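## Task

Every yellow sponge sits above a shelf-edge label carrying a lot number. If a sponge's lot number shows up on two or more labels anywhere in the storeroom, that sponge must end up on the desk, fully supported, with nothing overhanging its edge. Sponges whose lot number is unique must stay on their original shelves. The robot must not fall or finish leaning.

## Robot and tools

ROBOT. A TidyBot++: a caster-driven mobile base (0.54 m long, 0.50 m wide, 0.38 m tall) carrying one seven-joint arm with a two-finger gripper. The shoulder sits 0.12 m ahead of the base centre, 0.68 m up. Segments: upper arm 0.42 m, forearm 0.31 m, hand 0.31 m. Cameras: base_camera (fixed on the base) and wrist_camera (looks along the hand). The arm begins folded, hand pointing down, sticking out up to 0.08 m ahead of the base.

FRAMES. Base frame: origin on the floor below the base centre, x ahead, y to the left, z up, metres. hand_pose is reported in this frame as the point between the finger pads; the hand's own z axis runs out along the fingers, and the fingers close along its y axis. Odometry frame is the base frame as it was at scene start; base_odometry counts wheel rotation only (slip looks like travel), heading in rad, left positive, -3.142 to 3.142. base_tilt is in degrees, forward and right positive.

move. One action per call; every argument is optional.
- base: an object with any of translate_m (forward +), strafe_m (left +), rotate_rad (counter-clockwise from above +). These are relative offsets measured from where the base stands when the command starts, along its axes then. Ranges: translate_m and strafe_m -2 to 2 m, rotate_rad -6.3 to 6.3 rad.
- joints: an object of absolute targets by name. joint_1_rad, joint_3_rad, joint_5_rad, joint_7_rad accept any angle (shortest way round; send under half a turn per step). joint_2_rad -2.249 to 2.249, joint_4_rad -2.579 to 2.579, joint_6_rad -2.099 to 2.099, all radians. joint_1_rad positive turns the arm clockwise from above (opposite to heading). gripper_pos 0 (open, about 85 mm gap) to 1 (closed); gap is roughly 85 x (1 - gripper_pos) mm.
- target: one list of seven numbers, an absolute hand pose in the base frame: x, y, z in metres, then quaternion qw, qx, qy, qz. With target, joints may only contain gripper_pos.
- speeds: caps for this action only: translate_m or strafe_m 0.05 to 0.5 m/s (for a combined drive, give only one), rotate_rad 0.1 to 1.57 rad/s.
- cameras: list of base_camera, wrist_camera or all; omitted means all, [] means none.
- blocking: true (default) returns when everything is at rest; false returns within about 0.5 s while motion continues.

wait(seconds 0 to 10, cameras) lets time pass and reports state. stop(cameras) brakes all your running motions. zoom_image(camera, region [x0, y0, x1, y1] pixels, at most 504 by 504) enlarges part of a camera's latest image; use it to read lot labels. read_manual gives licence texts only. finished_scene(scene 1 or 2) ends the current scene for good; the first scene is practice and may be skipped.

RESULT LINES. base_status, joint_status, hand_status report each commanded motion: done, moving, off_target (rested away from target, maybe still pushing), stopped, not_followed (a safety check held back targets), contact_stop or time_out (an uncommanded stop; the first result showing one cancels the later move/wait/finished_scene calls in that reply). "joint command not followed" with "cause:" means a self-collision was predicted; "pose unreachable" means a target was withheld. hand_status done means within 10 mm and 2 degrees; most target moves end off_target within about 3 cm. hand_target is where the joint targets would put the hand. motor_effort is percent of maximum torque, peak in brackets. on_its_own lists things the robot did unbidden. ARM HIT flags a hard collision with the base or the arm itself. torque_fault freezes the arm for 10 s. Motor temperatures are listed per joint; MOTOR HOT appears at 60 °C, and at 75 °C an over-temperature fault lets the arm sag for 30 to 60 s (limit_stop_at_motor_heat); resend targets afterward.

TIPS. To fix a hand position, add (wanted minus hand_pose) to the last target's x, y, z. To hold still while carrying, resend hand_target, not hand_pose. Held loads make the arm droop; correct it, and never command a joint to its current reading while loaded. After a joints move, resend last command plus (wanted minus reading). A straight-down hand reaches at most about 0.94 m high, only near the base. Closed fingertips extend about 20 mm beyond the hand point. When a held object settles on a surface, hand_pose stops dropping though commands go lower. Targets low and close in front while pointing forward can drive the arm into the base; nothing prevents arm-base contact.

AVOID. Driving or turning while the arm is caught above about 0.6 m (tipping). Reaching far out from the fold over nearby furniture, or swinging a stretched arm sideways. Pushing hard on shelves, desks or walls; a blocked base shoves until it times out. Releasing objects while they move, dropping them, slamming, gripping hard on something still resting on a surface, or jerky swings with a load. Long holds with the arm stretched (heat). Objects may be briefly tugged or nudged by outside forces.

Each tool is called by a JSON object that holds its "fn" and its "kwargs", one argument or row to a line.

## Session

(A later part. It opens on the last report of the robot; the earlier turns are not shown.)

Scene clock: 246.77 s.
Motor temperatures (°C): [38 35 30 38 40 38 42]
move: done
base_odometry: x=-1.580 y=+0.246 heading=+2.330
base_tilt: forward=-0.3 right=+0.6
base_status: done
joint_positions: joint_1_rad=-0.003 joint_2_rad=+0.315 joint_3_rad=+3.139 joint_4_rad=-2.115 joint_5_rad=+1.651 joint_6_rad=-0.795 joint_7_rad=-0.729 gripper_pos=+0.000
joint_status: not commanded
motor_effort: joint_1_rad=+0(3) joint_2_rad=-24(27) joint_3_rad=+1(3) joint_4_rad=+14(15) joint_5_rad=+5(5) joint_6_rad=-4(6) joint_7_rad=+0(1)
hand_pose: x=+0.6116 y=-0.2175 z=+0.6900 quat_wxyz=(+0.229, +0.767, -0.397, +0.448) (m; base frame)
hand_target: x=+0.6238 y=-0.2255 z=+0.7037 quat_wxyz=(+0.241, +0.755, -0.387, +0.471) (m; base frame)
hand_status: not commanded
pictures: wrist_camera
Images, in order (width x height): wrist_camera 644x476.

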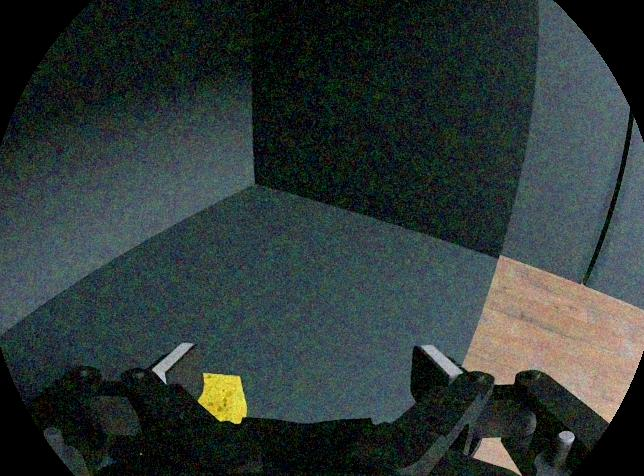

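{"fn": "move", "kwargs": {
  "base": {"translate_m": 0.053, "strafe_m": 0.046},
  "cameras": ["wrist_camera"]
}}

Scene clock: 248.70 s.
Motor temperatures (°C): [38 35 30 38 40 38 42]
move: done
base_odometry: x=-1.650 y=+0.253 heading=+2.330
base_tilt: forward=-0.3 right=+0.6
base_status: done
joint_positions: joint_1_rad=-0.003 joint_2_rad=+0.316 joint_3_rad=+3.139 joint_4_rad=-2.114 joint_5_rad=+1.652 joint_6_rad=-0.795 joint_7_rad=-0.729 gripper_pos=+0.000
joint_status: not commanded
motor_effort: joint_1_rad=-1(3) joint_2_rad=-24(27) joint_3_rad=+1(2) joint_4_rad=+14(15) joint_5_rad=+5(5) joint_6_rad=-5(6) joint_7_rad=+0(1)
hand_pose: x=+0.6122 y=-0.2174 z=+0.6901 quat_wxyz=(+0.229, +0.767, -0.397, +0.448) (m; base frame)
hand_target: x=+0.6238 y=-0.2255 z=+0.7037 quat_wxyz=(+0.241, +0.755, -0.387, +0.471) (m; base frame)
hand_status: not commanded
pictures: wrist_camera
Images, in order (width x height): wrist_camera 644x476.

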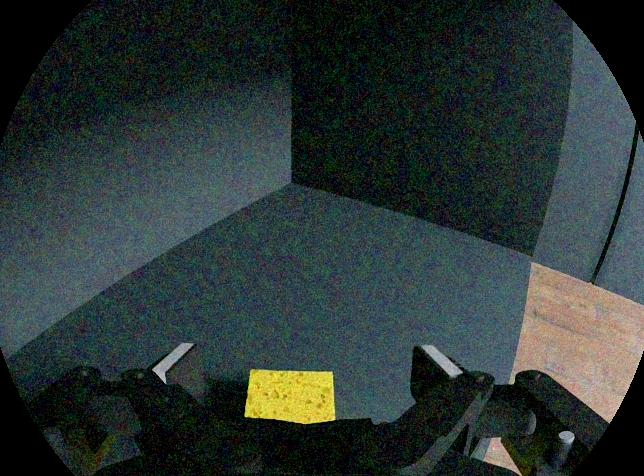

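{"fn": "move", "kwargs": {
  "base": {"translate_m": 0.007, "strafe_m": 0.005},
  "speeds": {"translate_m": 0.05},
  "cameras": ["wrist_camera"]
}}

Scene clock: 250.70 s.
Motor temperatures (°C): [38 35 30 38 40 38 42]
move: done
base_odometry: x=-1.658 y=+0.254 heading=+2.330
base_tilt: forward=-0.3 right=+0.6
base_status: done
joint_positions: joint_1_rad=-0.003 joint_2_rad=+0.316 joint_3_rad=+3.139 joint_4_rad=-2.113 joint_5_rad=+1.652 joint_6_rad=-0.795 joint_7_rad=-0.729 gripper_pos=+0.000
joint_status: not commanded
motor_effort: joint_1_rad=-1(3) joint_2_rad=-25(26) joint_3_rad=+1(3) joint_4_rad=+14(15) joint_5_rad=+5(5) joint_6_rad=-5(5) joint_7_rad=+0(1)
hand_pose: x=+0.6124 y=-0.2175 z=+0.6900 quat_wxyz=(+0.229, +0.767, -0.397, +0.448) (m; base frame)
hand_target: x=+0.6238 y=-0.2255 z=+0.7037 quat_wxyz=(+0.241, +0.755, -0.387, +0.471) (m; base frame)
hand_status: not commanded
pictures: wrist_camera
Images, in order (width x height): wrist_camera 644x476.

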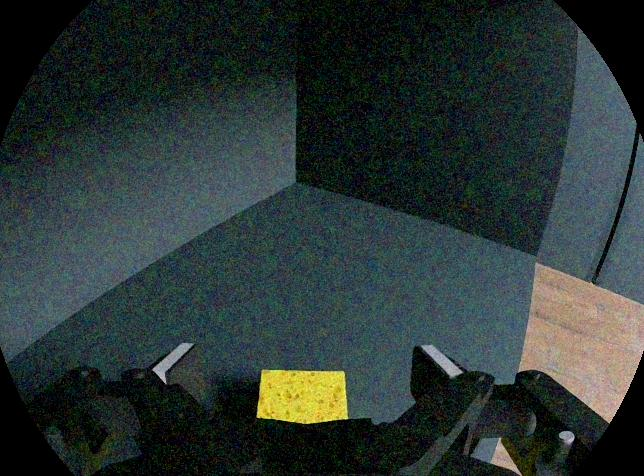

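{"fn": "move", "kwargs": {
  "joints": {"joint_1_rad": 0.0, "joint_2_rad": 0.437, "joint_3_rad": 3.14, "joint_4_rad": -2.175, "joint_5_rad": 1.853, "joint_6_rad": -0.878, "joint_7_rad": -0.978, "gripper_pos": 0},
  "cameras": ["wrist_camera"]
}}

Scene clock: 253.10 s.
Motor temperatures (°C): [38 35 30 38 40 38 42]
move: done
base_odometry: x=-1.658 y=+0.254 heading=+2.330
base_tilt: forward=-0.3 right=+0.6
base_status: not commanded
joint_positions: joint_1_rad=-0.003 joint_2_rad=+0.420 joint_3_rad=+3.139 joint_4_rad=-2.154 joint_5_rad=+1.780 joint_6_rad=-0.820 joint_7_rad=-0.935 gripper_pos=+0.000
joint_status: all done
motor_effort: joint_1_rad=+0(2) joint_2_rad=-26(29) joint_3_rad=+1(2) joint_4_rad=+11(14) joint_5_rad=+4(5) joint_6_rad=-5(6) joint_7_rad=+0(1)
hand_pose: x=+0.6146 y=-0.2189 z=+0.6471 quat_wxyz=(+0.229, +0.764, -0.405, +0.448) (m; base frame)
hand_target: x=+0.6139 y=-0.2284 z=+0.6535 quat_wxyz=(+0.250, +0.756, -0.387, +0.464) (m; base frame)
hand_status: not commanded
pictures: wrist_camera
Images, in order (width x height): wrist_camera 644x476.

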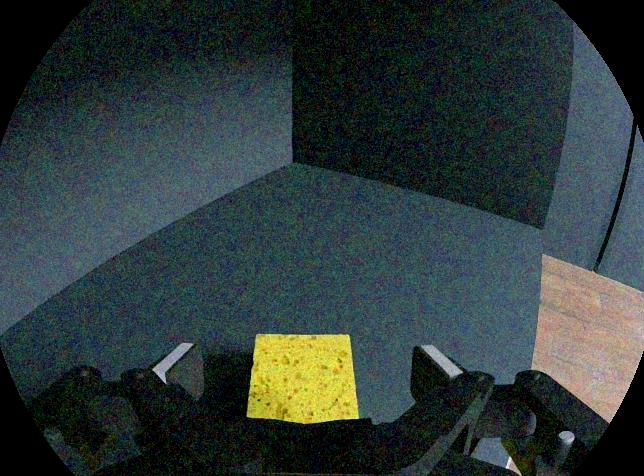

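{"fn": "move", "kwargs": {
  "joints": {"joint_1_rad": 0.0, "joint_2_rad": 0.538, "joint_3_rad": 3.14, "joint_4_rad": -2.214, "joint_5_rad": 1.974, "joint_6_rad": -0.925, "joint_7_rad": -1.157, "gripper_pos": 0},
  "cameras": ["wrist_camera"]
}}

Scene clock: 254.50 s.
Motor temperatures (°C): [38 35 30 38 40 38 42]
move: done
base_odometry: x=-1.658 y=+0.254 heading=+2.330
base_tilt: forward=-0.3 right=+0.6
base_status: not commanded
joint_positions: joint_1_rad=-0.003 joint_2_rad=+0.519 joint_3_rad=+3.139 joint_4_rad=-2.189 joint_5_rad=+1.900 joint_6_rad=-0.865 joint_7_rad=-1.114 gripper_pos=+0.000
joint_status: all done
motor_effort: joint_1_rad=+0(1) joint_2_rad=-28(30) joint_3_rad=+2(2) joint_4_rad=+9(12) joint_5_rad=+4(5) joint_6_rad=-7(7) joint_7_rad=+0(1)
hand_pose: x=+0.6151 y=-0.2204 z=+0.6103 quat_wxyz=(+0.231, +0.761, -0.405, +0.451) (m; base frame)
hand_target: x=+0.6154 y=-0.2271 z=+0.6158 quat_wxyz=(+0.247, +0.756, -0.384, +0.469) (m; base frame)
hand_status: not commanded
pictures: wrist_camera
Images, in order (width x height): wrist_camera 644x476.

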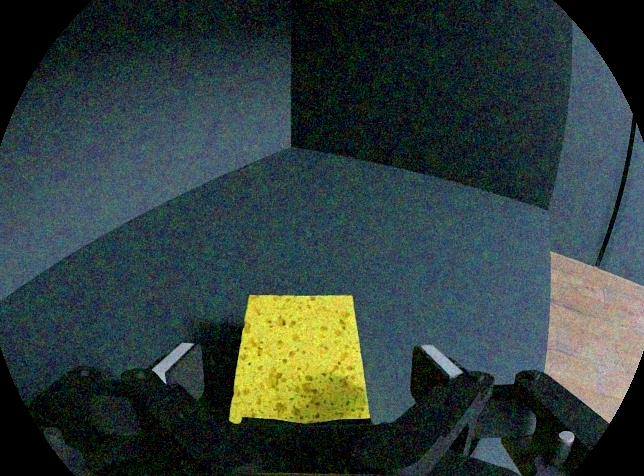

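{"fn": "move", "kwargs": {
  "joints": {"gripper_pos": 0.62},
  "cameras": ["wrist_camera"]
}}

{"fn": "move", "kwargs": {
  "joints": {"joint_1_rad": 0.0, "joint_2_rad": 0.41, "joint_3_rad": 3.14, "joint_4_rad": -2.13, "joint_5_rad": 1.72, "joint_6_rad": -0.80, "joint_7_rad": -0.89, "gripper_pos": 0.72},
  "cameras": ["wrist_camera"]
}}

Scene clock: 255.80 s.
Motor temperatures (°C): [38 35 30 38 40 38 42]
move: done
base_odometry: x=-1.658 y=+0.254 heading=+2.330
base_tilt: forward=-0.3 right=+0.6
base_status: not commanded
joint_positions: joint_1_rad=-0.003 joint_2_rad=+0.519 joint_3_rad=+3.139 joint_4_rad=-2.189 joint_5_rad=+1.901 joint_6_rad=-0.865 joint_7_rad=-1.116 gripper_pos=+0.620
joint_status: all done
motor_effort: joint_1_rad=-1(1) joint_2_rad=-27(28) joint_3_rad=+2(2) joint_4_rad=+9(10) joint_5_rad=+3(4) joint_6_rad=-7(7) joint_7_rad=+0(1)
hand_pose: x=+0.6152 y=-0.2204 z=+0.6104 quat_wxyz=(+0.231, +0.761, -0.405, +0.452) (m; base frame)
hand_target: x=+0.6154 y=-0.2271 z=+0.6158 quat_wxyz=(+0.247, +0.756, -0.384, +0.469) (m; base frame)
hand_status: not commanded
pictures: wrist_camera
Images, in order (width x height): wrist_camera 644x476.

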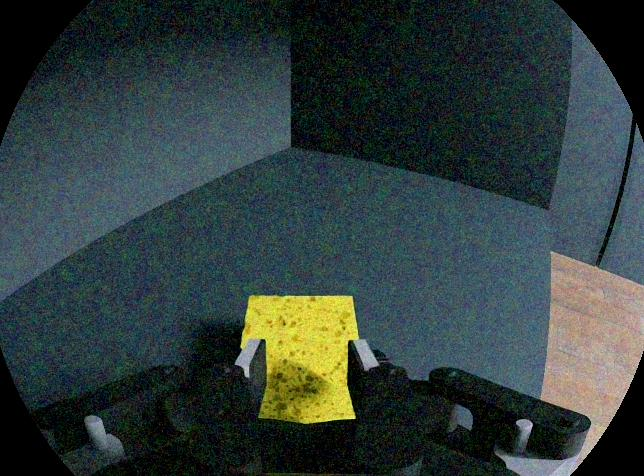

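Scene clock: 256.80 s.
Motor temperatures (°C): [38 36 30 38 40 38 42]
move: done
base_odometry: x=-1.658 y=+0.254 heading=+2.330
base_tilt: forward=-0.3 right=+0.6
base_status: not commanded
joint_positions: joint_1_rad=-0.003 joint_2_rad=+0.402 joint_3_rad=+3.139 joint_4_rad=-2.146 joint_5_rad=+1.788 joint_6_rad=-0.842 joint_7_rad=-0.931 gripper_pos=+0.720
joint_status: all done
motor_effort: joint_1_rad=-1(1) joint_2_rad=-26(30) joint_3_rad=+1(2) joint_4_rad=+12(13) joint_5_rad=+4(5) joint_6_rad=-6(7) joint_7_rad=+0(1)
hand_pose: x=+0.6181 y=-0.2230 z=+0.6646 quat_wxyz=(+0.233, +0.754, -0.403, +0.463) (m; base frame)
hand_target: x=+0.6148 y=-0.2191 z=+0.6482 quat_wxyz=(+0.224, +0.763, -0.418, +0.439) (m; base frame)
hand_status: not commanded
pictures: wrist_camera
Images, in order (width x height): wrist_camera 644x476.

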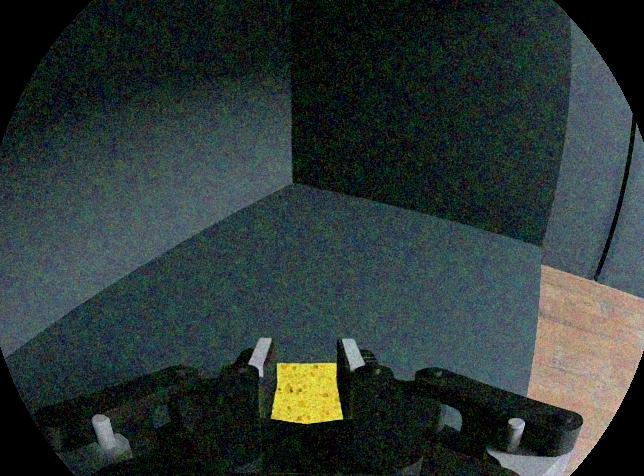

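{"fn": "move", "kwargs": {
  "base": {"translate_m": -0.031, "strafe_m": -0.012},
  "joints": {"joint_1_rad": 0.0, "joint_2_rad": 0.476, "joint_3_rad": 3.14, "joint_4_rad": -2.0, "joint_5_rad": 1.637, "joint_6_rad": -0.789, "joint_7_rad": -0.77, "gripper_pos": 0}
}}

Scene clock: 263.77 s.
Motor temperatures (°C): [38 36 30 38 40 38 42]
move: done
base_odometry: x=-1.629 y=+0.240 heading=+2.330
base_tilt: forward=-0.3 right=+0.6
base_status: done
joint_positions: joint_1_rad=-0.002 joint_2_rad=+0.448 joint_3_rad=+3.139 joint_4_rad=-2.019 joint_5_rad=+1.715 joint_6_rad=-0.842 joint_7_rad=-0.813 gripper_pos=+0.000
joint_status: all done
motor_effort: joint_1_rad=-1(3) joint_2_rad=-29(29) joint_3_rad=+2(2) joint_4_rad=+13(14) joint_5_rad=+5(6) joint_6_rad=-5(6) joint_7_rad=+0(1)
hand_pose: x=+0.6541 y=-0.2263 z=+0.6742 quat_wxyz=(+0.241, +0.752, -0.402, +0.463) (m; base frame)
hand_target: x=+0.6529 y=-0.2187 z=+0.6447 quat_wxyz=(+0.227, +0.768, -0.415, +0.431) (m; base frame)
hand_status: not commanded
pictures: base_camera, wrist_camera
Images, in order (width x height): base_camera 644x364, wrist_camera 644x476.

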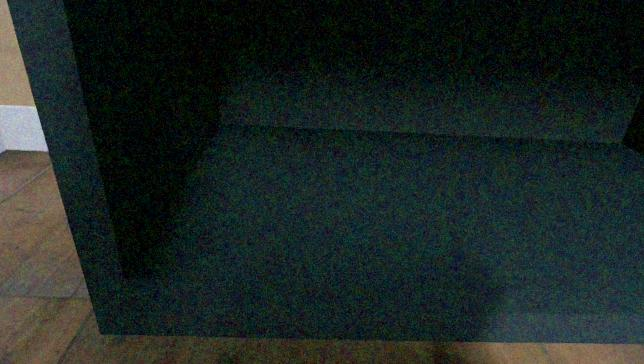

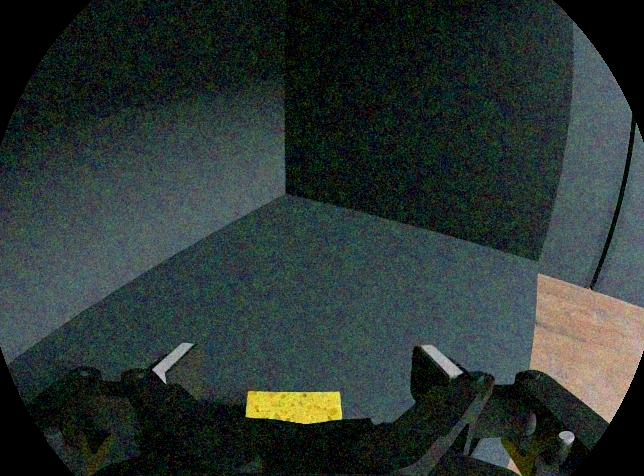

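{"fn": "move", "kwargs": {
  "base": {"translate_m": 0.0065, "strafe_m": 0.0047},
  "joints": {"joint_1_rad": 0.0, "joint_2_rad": 0.566, "joint_3_rad": 3.14, "joint_4_rad": -2.08, "joint_5_rad": 1.88, "joint_6_rad": -0.892, "joint_7_rad": -1.017, "gripper_pos": 0},
  "speeds": {"translate_m": 0.05},
  "cameras": ["wrist_camera"]
}}

Scene clock: 265.50 s.
Motor temperatures (°C): [38 36 30 38 40 38 42]
move: done
base_odometry: x=-1.636 y=+0.241 heading=+2.330
base_tilt: forward=-0.3 right=+0.6
base_status: done
joint_positions: joint_1_rad=-0.002 joint_2_rad=+0.548 joint_3_rad=+3.139 joint_4_rad=-2.061 joint_5_rad=+1.829 joint_6_rad=-0.858 joint_7_rad=-0.982 gripper_pos=+0.000
joint_status: all done
motor_effort: joint_1_rad=-1(3) joint_2_rad=-30(32) joint_3_rad=+2(3) joint_4_rad=+12(14) joint_5_rad=+4(6) joint_6_rad=-6(7) joint_7_rad=+0(1)
hand_pose: x=+0.6537 y=-0.2244 z=+0.6248 quat_wxyz=(+0.240, +0.758, -0.398, +0.457) (m; base frame)
hand_target: x=+0.6519 y=-0.2292 z=+0.6232 quat_wxyz=(+0.252, +0.756, -0.386, +0.465) (m; base frame)
hand_status: not commanded
pictures: wrist_camera
Images, in order (width x height): wrist_camera 644x476.

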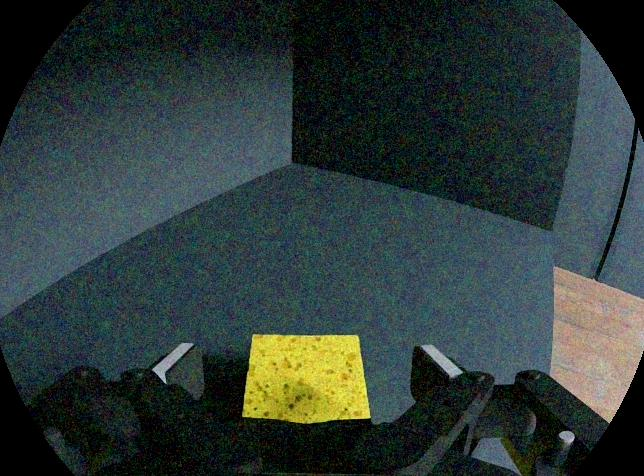

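{"fn": "move", "kwargs": {
  "joints": {"joint_1_rad": 0.0, "joint_2_rad": 0.652, "joint_3_rad": 3.14, "joint_4_rad": -2.10, "joint_5_rad": 1.954, "joint_6_rad": -0.912, "joint_7_rad": -1.142, "gripper_pos": 0},
  "cameras": ["wrist_camera"]
}}

Scene clock: 266.97 s.
Motor temperatures (°C): [38 36 30 38 40 38 42]
move: done
base_odometry: x=-1.636 y=+0.241 heading=+2.330
base_tilt: forward=-0.3 right=+0.6
base_status: not commanded
joint_positions: joint_1_rad=-0.002 joint_2_rad=+0.632 joint_3_rad=+3.139 joint_4_rad=-2.075 joint_5_rad=+1.883 joint_6_rad=-0.860 joint_7_rad=-1.100 gripper_pos=+0.000
joint_status: all done
motor_effort: joint_1_rad=-1(2) joint_2_rad=-31(33) joint_3_rad=+2(2) joint_4_rad=+9(12) joint_5_rad=+3(5) joint_6_rad=-6(7) joint_7_rad=+0(1)
hand_pose: x=+0.6517 y=-0.2213 z=+0.5819 quat_wxyz=(+0.233, +0.762, -0.408, +0.445) (m; base frame)
hand_target: x=+0.6512 y=-0.2267 z=+0.5838 quat_wxyz=(+0.247, +0.760, -0.388, +0.460) (m; base frame)
hand_status: not commanded
pictures: wrist_camera
Images, in order (width x height): wrist_camera 644x476.

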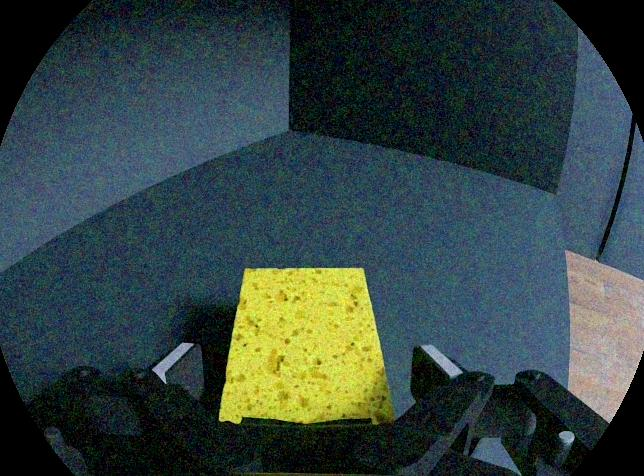

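{"fn": "move", "kwargs": {
  "joints": {"gripper_pos": 0.62},
  "cameras": ["wrist_camera"]
}}

Scene clock: 267.97 s.
Motor temperatures (°C): [38 36 30 38 40 38 42]
move: off_target
base_odometry: x=-1.636 y=+0.241 heading=+2.330
base_tilt: forward=-0.3 right=+0.6
base_status: not commanded
joint_positions: joint_1_rad=-0.002 joint_2_rad=+0.632 joint_3_rad=+3.139 joint_4_rad=-2.075 joint_5_rad=+1.885 joint_6_rad=-0.863 joint_7_rad=-1.101 gripper_pos=+0.385
joint_status: gripper_pos off_target (ended at +0.385, target +0.620)
motor_effort: joint_1_rad=+0(1) joint_2_rad=-31(31) joint_3_rad=+2(2) joint_4_rad=+9(10) joint_5_rad=+4(4) joint_6_rad=-6(7) joint_7_rad=+0(1)
hand_pose: x=+0.6518 y=-0.2217 z=+0.5828 quat_wxyz=(+0.234, +0.762, -0.407, +0.446) (m; base frame)
hand_target: x=+0.6512 y=-0.2267 z=+0.5838 quat_wxyz=(+0.247, +0.760, -0.388, +0.460) (m; base frame)
hand_status: not commanded
pictures: wrist_camera
Images, in order (width x height): wrist_camera 644x476.

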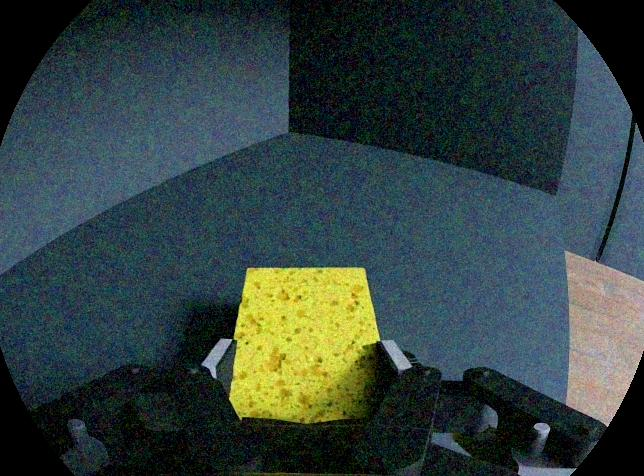

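{"fn": "move", "kwargs": {
  "joints": {"joint_1_rad": 0.0, "joint_2_rad": 0.49, "joint_3_rad": 3.14, "joint_4_rad": -2.01, "joint_5_rad": 1.68, "joint_6_rad": -0.80, "joint_7_rad": -0.83},
  "cameras": ["wrist_camera"]
}}

Scene clock: 269.57 s.
Motor temperatures (°C): [38 36 30 38 40 38 42]
move: done
base_odometry: x=-1.636 y=+0.241 heading=+2.330
base_tilt: forward=-0.3 right=+0.6
base_status: not commanded
joint_positions: joint_1_rad=-0.002 joint_2_rad=+0.479 joint_3_rad=+3.139 joint_4_rad=-2.026 joint_5_rad=+1.754 joint_6_rad=-0.847 joint_7_rad=-0.872 gripper_pos=+0.385
joint_status: all done
motor_effort: joint_1_rad=+0(2) joint_2_rad=-29(34) joint_3_rad=+2(3) joint_4_rad=+13(13) joint_5_rad=+5(5) joint_6_rad=-6(8) joint_7_rad=+0(1)
hand_pose: x=+0.6572 y=-0.2262 z=+0.6617 quat_wxyz=(+0.239, +0.751, -0.402, +0.466) (m; base frame)
hand_target: x=+0.6545 y=-0.2202 z=+0.6417 quat_wxyz=(+0.227, +0.763, -0.417, +0.439) (m; base frame)
hand_status: not commanded
pictures: wrist_camera
Images, in order (width x height): wrist_camera 644x476.

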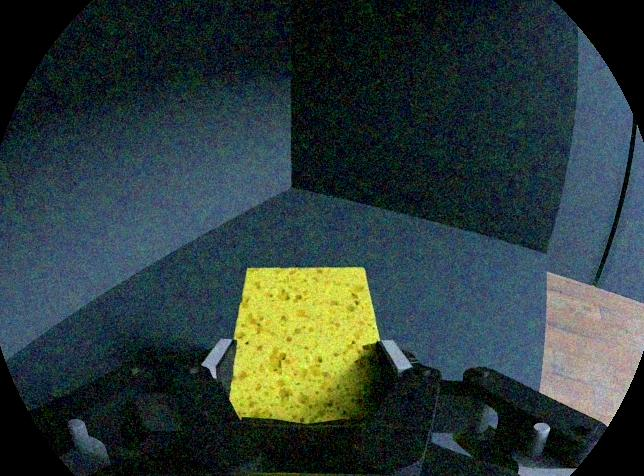

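{"fn": "move", "kwargs": {
  "base": {"translate_m": -0.36, "strafe_m": -0.2},
  "joints": {"gripper_pos": 0.72},
  "cameras": ["wrist_camera"]
}}

{"fn": "move", "kwargs": {
  "base": {"rotate_rad": -3.11},
  "joints": {"joint_1_rad": 0.0, "joint_2_rad": -0.6, "joint_3_rad": 3.14, "joint_4_rad": -1.9, "joint_5_rad": 0.0, "joint_6_rad": -0.5, "joint_7_rad": 1.571}
}}

Scene clock: 272.80 s.
Motor temperatures (°C): [38 36 30 38 40 38 42]
move: off_target
base_odometry: x=-1.243 y=+0.118 heading=+2.330
base_tilt: forward=-0.3 right=+0.6
base_status: done
joint_positions: joint_1_rad=-0.001 joint_2_rad=+0.478 joint_3_rad=+3.139 joint_4_rad=-2.025 joint_5_rad=+1.751 joint_6_rad=-0.847 joint_7_rad=-0.871 gripper_pos=+0.385
joint_status: gripper_pos off_target (ended at +0.385, target +0.720)
motor_effort: joint_1_rad=+0(2) joint_2_rad=-29(32) joint_3_rad=+2(3) joint_4_rad=+13(15) joint_5_rad=+5(5) joint_6_rad=-5(7) joint_7_rad=+0(1)
hand_pose: x=+0.6571 y=-0.2266 z=+0.6619 quat_wxyz=(+0.239, +0.751, -0.404, +0.465) (m; base frame)
hand_target: x=+0.6545 y=-0.2202 z=+0.6417 quat_wxyz=(+0.227, +0.763, -0.417, +0.439) (m; base frame)
hand_status: not commanded
pictures: wrist_camera
Images, in order (width x height): wrist_camera 644x476.

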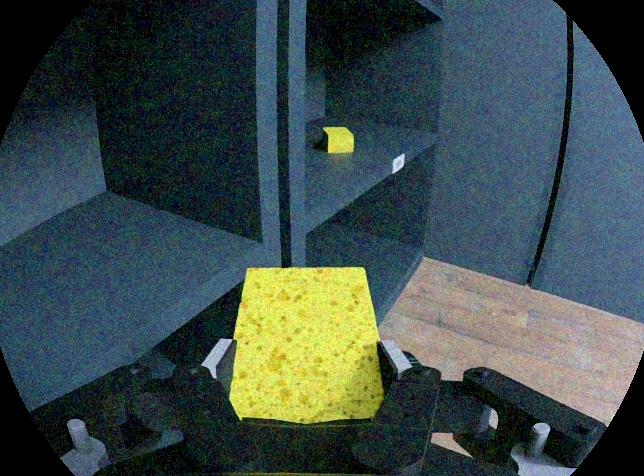

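Scene clock: 276.23 s.
Motor temperatures (°C): [38 36 30 38 40 38 42]
move: done
base_odometry: x=-1.243 y=+0.118 heading=-0.779
base_tilt: forward=-0.4 right=+0.6
base_status: done
joint_positions: joint_1_rad=-0.004 joint_2_rad=-0.593 joint_3_rad=+3.139 joint_4_rad=-1.919 joint_5_rad=+0.076 joint_6_rad=-0.562 joint_7_rad=+1.529 gripper_pos=+0.385
joint_status: all done
motor_effort: joint_1_rad=+0(3) joint_2_rad=-1(32) joint_3_rad=+1(4) joint_4_rad=+23(23) joint_5_rad=+1(6) joint_6_rad=+9(10) joint_7_rad=+0(1)
hand_pose: x=+0.4846 y=-0.0084 z=+1.0103 quat_wxyz=(+0.022, +0.810, +0.000, +0.587) (m; base frame)
hand_target: x=+0.4875 y=+0.0022 z=+1.0424 quat_wxyz=(+0.000, +0.783, +0.001, +0.622) (m; base frame)
hand_status: not commanded
pictures: base_camera, wrist_camera
Images, in order (width x height): base_camera 644x364, wrist_camera 644x476.

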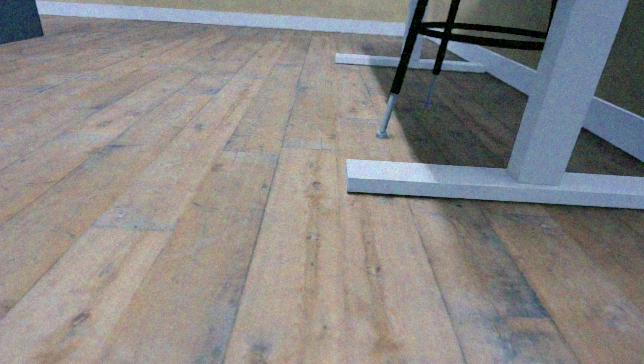

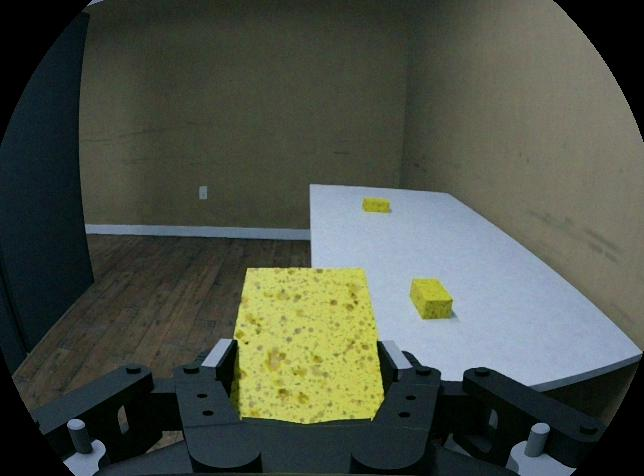

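{"fn": "move", "kwargs": {
  "base": {"translate_m": 0.357, "strafe_m": -0.13},
  "joints": {"joint_1_rad": 0.0, "joint_2_rad": -0.04, "joint_3_rad": 3.14, "joint_4_rad": -1.975, "joint_5_rad": 0.0, "joint_6_rad": -0.11, "joint_7_rad": 1.571}
}}

Scene clock: 279.27 s.
Motor temperatures (°C): [38 36 30 38 40 38 42]
move: done
base_odometry: x=-1.081 y=-0.226 heading=-0.780
base_tilt: forward=-0.3 right=+0.6
base_status: done
joint_positions: joint_1_rad=-0.004 joint_2_rad=-0.046 joint_3_rad=+3.139 joint_4_rad=-1.947 joint_5_rad=+0.074 joint_6_rad=-0.173 joint_7_rad=+1.530 gripper_pos=+0.385
joint_status: all done
motor_effort: joint_1_rad=-1(3) joint_2_rad=-18(23) joint_3_rad=+0(2) joint_4_rad=+21(23) joint_5_rad=+1(2) joint_6_rad=+8(10) joint_7_rad=+0(1)
hand_pose: x=+0.6696 y=+0.0011 z=+0.8503 quat_wxyz=(+0.012, +0.861, +0.013, +0.509) (m; base frame)
hand_target: x=+0.6728 y=+0.0022 z=+0.8481 quat_wxyz=(+0.000, +0.853, +0.001, +0.521) (m; base frame)
hand_status: not commanded
pictures: base_camera, wrist_camera
Images, in order (width x height): base_camera 644x364, wrist_camera 644x476.

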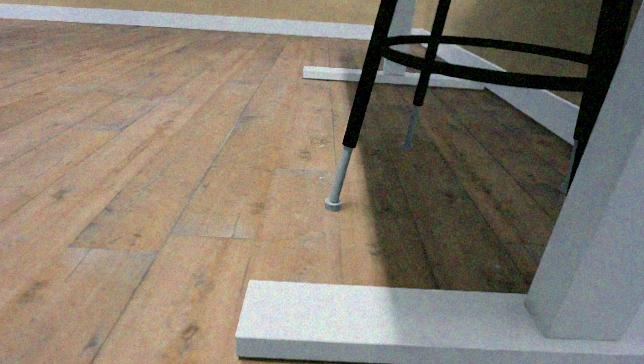

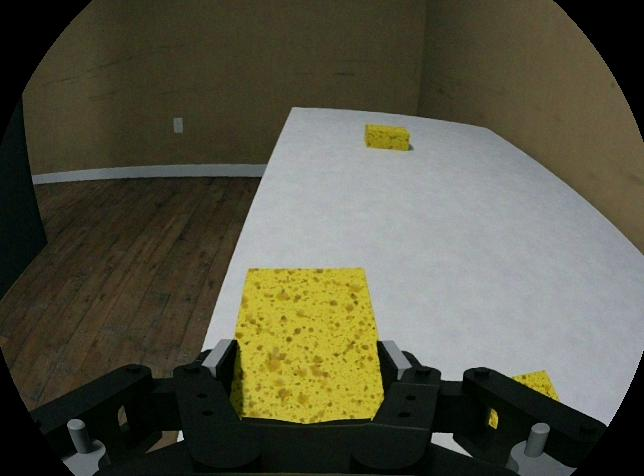

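{"fn": "move", "kwargs": {
  "joints": {"joint_1_rad": 0.0, "joint_2_rad": 0.015, "joint_3_rad": 3.14, "joint_4_rad": -2.105, "joint_5_rad": 0.0, "joint_6_rad": 0.071, "joint_7_rad": 1.571},
  "cameras": ["wrist_camera"]
}}

{"fn": "move", "kwargs": {
  "joints": {"joint_1_rad": 0.0, "joint_2_rad": 0.04, "joint_3_rad": 3.14, "joint_4_rad": -2.135, "joint_5_rad": 0.0, "joint_6_rad": 0.12, "joint_7_rad": 1.571},
  "cameras": []
}}

{"fn": "move", "kwargs": {
  "joints": {"joint_1_rad": 0.0, "joint_2_rad": 0.055, "joint_3_rad": 3.14, "joint_4_rad": -2.157, "joint_5_rad": 0.0, "joint_6_rad": 0.155, "joint_7_rad": 1.571},
  "cameras": ["wrist_camera"]
}}

Scene clock: 281.17 s.
Motor temperatures (°C): [38 36 30 38 40 38 42]
move: done
base_odometry: x=-1.081 y=-0.226 heading=-0.780
base_tilt: forward=-0.3 right=+0.6
base_status: not commanded
joint_positions: joint_1_rad=-0.004 joint_2_rad=-0.002 joint_3_rad=+3.139 joint_4_rad=-2.081 joint_5_rad=+0.074 joint_6_rad=+0.008 joint_7_rad=+1.530 gripper_pos=+0.385
joint_status: all done
motor_effort: joint_1_rad=+0(2) joint_2_rad=-19(21) joint_3_rad=+0(1) joint_4_rad=+20(22) joint_5_rad=+1(2) joint_6_rad=+8(9) joint_7_rad=+0(1)
hand_pose: x=+0.6659 y=+0.0052 z=+0.8000 quat_wxyz=(+0.006, +0.860, +0.017, +0.510) (m; base frame)
hand_target: x=+0.6698 y=+0.0022 z=+0.7952 quat_wxyz=(+0.000, +0.854, +0.001, +0.520) (m; base frame)
hand_status: not commanded
pictures: wrist_camera
Images, in order (width x height): wrist_camera 644x476.

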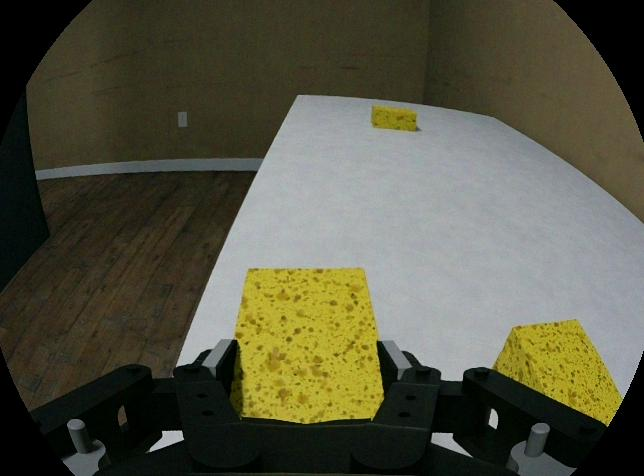

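Scene clock: 281.87 s.
Motor temperatures (°C): [38 36 30 38 40 38 42]
move: done
base_odometry: x=-1.081 y=-0.226 heading=-0.780
base_tilt: forward=-0.3 right=+0.6
base_status: not commanded
joint_positions: joint_1_rad=-0.004 joint_2_rad=+0.020 joint_3_rad=+3.139 joint_4_rad=-2.109 joint_5_rad=+0.074 joint_6_rad=+0.064 joint_7_rad=+1.530 gripper_pos=+0.385
joint_status: all done
motor_effort: joint_1_rad=-1(2) joint_2_rad=-19(21) joint_3_rad=+0(1) joint_4_rad=+19(20) joint_5_rad=+1(1) joint_6_rad=+7(9) joint_7_rad=+0(1)
hand_pose: x=+0.6679 y=+0.0065 z=+0.7883 quat_wxyz=(+0.005, +0.858, +0.018, +0.513) (m; base frame)
hand_target: x=+0.6700 y=+0.0022 z=+0.7787 quat_wxyz=(+0.000, +0.856, +0.001, +0.517) (m; base frame)
hand_status: not commanded
pictures: none
No camera images: "cameras" was empty.

Scene clock: 282.50 s.
Motor temperatures (°C): [38 36 30 38 40 38 42]
move: done
base_odometry: x=-1.081 y=-0.226 heading=-0.780
base_tilt: forward=-0.3 right=+0.6
base_status: not commanded
joint_positions: joint_1_rad=-0.004 joint_2_rad=+0.033 joint_3_rad=+3.139 joint_4_rad=-2.131 joint_5_rad=+0.074 joint_6_rad=+0.100 joint_7_rad=+1.530 gripper_pos=+0.385
joint_status: all done
motor_effort: joint_1_rad=-1(1) joint_2_rad=-20(20) joint_3_rad=+0(1) joint_4_rad=+19(21) joint_5_rad=+1(1) joint_6_rad=+8(9) joint_7_rad=+0(1)
hand_pose: x=+0.6675 y=+0.0073 z=+0.7793 quat_wxyz=(+0.003, +0.858, +0.019, +0.513) (m; base frame)
hand_target: x=+0.6692 y=+0.0022 z=+0.7684 quat_wxyz=(+0.000, +0.857, +0.001, +0.516) (m; base frame)
hand_status: not commanded
pictures: wrist_camera
Images, in order (width x height): wrist_camera 644x476.

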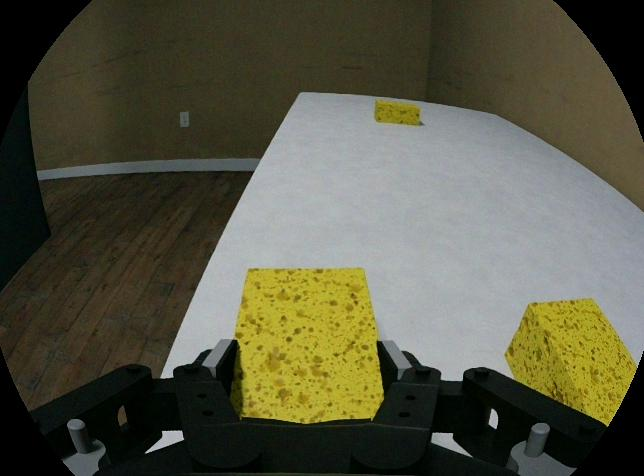

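{"fn": "move", "kwargs": {
  "joints": {"joint_1_rad": 0.0, "joint_2_rad": 0.067, "joint_3_rad": 3.14, "joint_4_rad": -2.176, "joint_5_rad": 0.0, "joint_6_rad": 0.185, "joint_7_rad": 1.571},
  "cameras": ["wrist_camera"]
}}

{"fn": "move", "kwargs": {
  "joints": {"joint_1_rad": 0.0, "joint_2_rad": 0.074, "joint_3_rad": 3.14, "joint_4_rad": -2.188, "joint_5_rad": 0.0, "joint_6_rad": 0.203, "joint_7_rad": 1.571},
  "cameras": ["wrist_camera"]
}}

Scene clock: 283.27 s.
Motor temperatures (°C): [38 36 30 38 40 38 42]
move: done
base_odometry: x=-1.081 y=-0.226 heading=-0.780
base_tilt: forward=-0.3 right=+0.6
base_status: not commanded
joint_positions: joint_1_rad=-0.004 joint_2_rad=+0.042 joint_3_rad=+3.139 joint_4_rad=-2.150 joint_5_rad=+0.073 joint_6_rad=+0.131 joint_7_rad=+1.530 gripper_pos=+0.385
joint_status: all done
motor_effort: joint_1_rad=-1(1) joint_2_rad=-19(21) joint_3_rad=+0(1) joint_4_rad=+17(20) joint_5_rad=+1(1) joint_6_rad=+7(9) joint_7_rad=-1(1)
hand_pose: x=+0.6668 y=+0.0080 z=+0.7723 quat_wxyz=(+0.002, +0.857, +0.019, +0.514) (m; base frame)
hand_target: x=+0.6682 y=+0.0022 z=+0.7601 quat_wxyz=(+0.000, +0.857, +0.001, +0.516) (m; base frame)
hand_status: not commanded
pictures: wrist_camera
Images, in order (width x height): wrist_camera 644x476.

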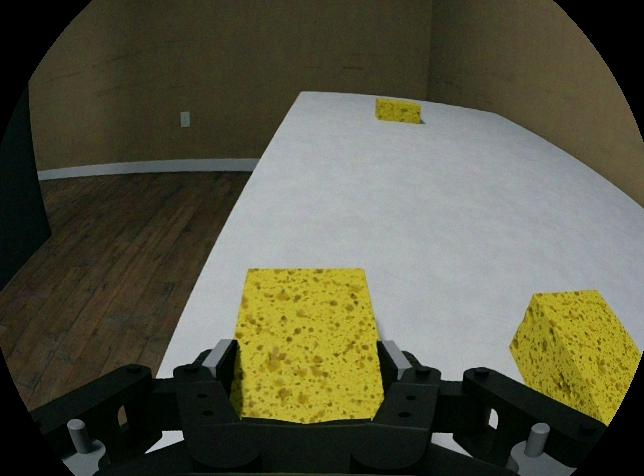

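Scene clock: 283.80 s.
Motor temperatures (°C): [38 36 30 38 40 38 42]
move: done
base_odometry: x=-1.081 y=-0.226 heading=-0.780
base_tilt: forward=-0.3 right=+0.6
base_status: not commanded
joint_positions: joint_1_rad=-0.004 joint_2_rad=+0.044 joint_3_rad=+3.139 joint_4_rad=-2.157 joint_5_rad=+0.073 joint_6_rad=+0.150 joint_7_rad=+1.530 gripper_pos=+0.385
joint_status: all done
motor_effort: joint_1_rad=-1(2) joint_2_rad=-19(19) joint_3_rad=+0(1) joint_4_rad=+18(19) joint_5_rad=+1(2) joint_6_rad=+8(8) joint_7_rad=+0(0)
hand_pose: x=+0.6673 y=+0.0084 z=+0.7727 quat_wxyz=(+0.002, +0.855, +0.019, +0.518) (m; base frame)
hand_target: x=+0.6672 y=+0.0022 z=+0.7550 quat_wxyz=(+0.000, +0.857, +0.001, +0.515) (m; base frame)
hand_status: not commanded
pictures: wrist_camera
Images, in order (width x height): wrist_camera 644x476.

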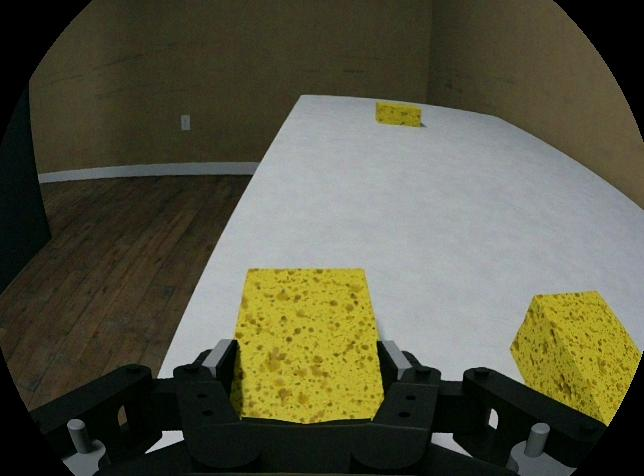

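{"fn": "move", "kwargs": {
  "joints": {"gripper_pos": 0.25},
  "cameras": ["wrist_camera"]
}}

{"fn": "move", "kwargs": {
  "joints": {"gripper_pos": 0.0},
  "cameras": ["wrist_camera"]
}}

{"fn": "move", "kwargs": {
  "base": {"translate_m": -0.3},
  "cameras": ["wrist_camera"]
}}

Scene clock: 285.50 s.
Motor temperatures (°C): [38 36 30 38 40 38 42]
move: done
base_odometry: x=-1.081 y=-0.226 heading=-0.780
base_tilt: forward=-0.3 right=+0.6
base_status: not commanded
joint_positions: joint_1_rad=-0.004 joint_2_rad=+0.048 joint_3_rad=+3.139 joint_4_rad=-2.158 joint_5_rad=+0.073 joint_6_rad=+0.150 joint_7_rad=+1.530 gripper_pos=+0.250
joint_status: all done
motor_effort: joint_1_rad=-1(1) joint_2_rad=-19(20) joint_3_rad=+0(0) joint_4_rad=+18(19) joint_5_rad=+1(1) joint_6_rad=+8(8) joint_7_rad=+0(1)
hand_pose: x=+0.6674 y=+0.0084 z=+0.7702 quat_wxyz=(+0.002, +0.856, +0.019, +0.516) (m; base frame)
hand_target: x=+0.6672 y=+0.0022 z=+0.7550 quat_wxyz=(+0.000, +0.857, +0.001, +0.515) (m; base frame)
hand_status: not commanded
pictures: wrist_camera
Images, in order (width x height): wrist_camera 644x476.

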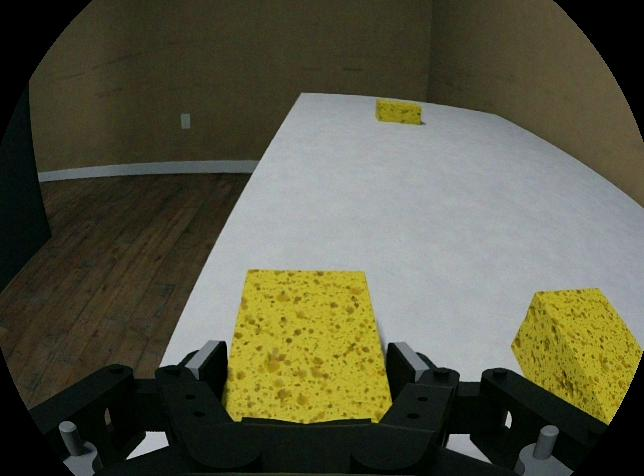

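Scene clock: 286.17 s.
Motor temperatures (°C): [38 36 30 38 40 38 42]
move: done
base_odometry: x=-1.081 y=-0.226 heading=-0.780
base_tilt: forward=-0.3 right=+0.6
base_status: not commanded
joint_positions: joint_1_rad=-0.004 joint_2_rad=+0.048 joint_3_rad=+3.139 joint_4_rad=-2.158 joint_5_rad=+0.073 joint_6_rad=+0.150 joint_7_rad=+1.530 gripper_pos=+0.000
joint_status: all done
motor_effort: joint_1_rad=+0(1) joint_2_rad=-20(20) joint_3_rad=+0(0) joint_4_rad=+19(19) joint_5_rad=+1(1) joint_6_rad=+8(8) joint_7_rad=+0(1)
hand_pose: x=+0.6674 y=+0.0084 z=+0.7702 quat_wxyz=(+0.002, +0.856, +0.019, +0.516) (m; base frame)
hand_target: x=+0.6672 y=+0.0022 z=+0.7550 quat_wxyz=(+0.000, +0.857, +0.001, +0.515) (m; base frame)
hand_status: not commanded
pictures: wrist_camera
Images, in order (width x height): wrist_camera 644x476.

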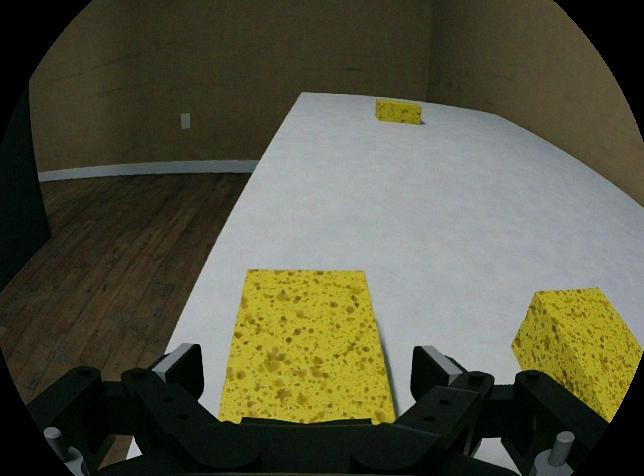

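Scene clock: 287.90 s.
Motor temperatures (°C): [38 36 30 38 40 38 42]
move: done
base_odometry: x=-1.294 y=-0.015 heading=-0.780
base_tilt: forward=-0.3 right=+0.6
base_status: done
joint_positions: joint_1_rad=-0.004 joint_2_rad=+0.057 joint_3_rad=+3.139 joint_4_rad=-2.166 joint_5_rad=+0.073 joint_6_rad=+0.152 joint_7_rad=+1.530 gripper_pos=+0.000
joint_status: not commanded
motor_effort: joint_1_rad=+0(3) joint_2_rad=-20(25) joint_3_rad=+0(2) joint_4_rad=+18(20) joint_5_rad=+1(1) joint_6_rad=+8(8) joint_7_rad=+0(1)
hand_pose: x=+0.6656 y=+0.0084 z=+0.7615 quat_wxyz=(+0.002, +0.860, +0.019, +0.510) (m; base frame)
hand_target: x=+0.6672 y=+0.0022 z=+0.7550 quat_wxyz=(+0.000, +0.857, +0.001, +0.515) (m; base frame)
hand_status: not commanded
pictures: wrist_camera
Images, in order (width x height): wrist_camera 644x476.

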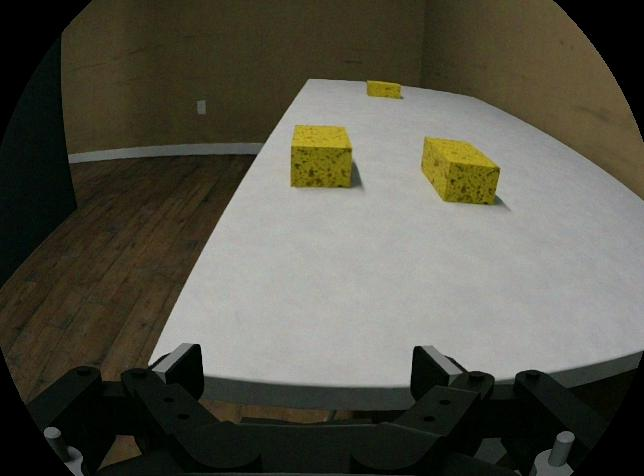

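{"fn": "finished_scene", "kwargs": {
  "scene": 1,
  "done": true
}}

The scene is finished: the task was done.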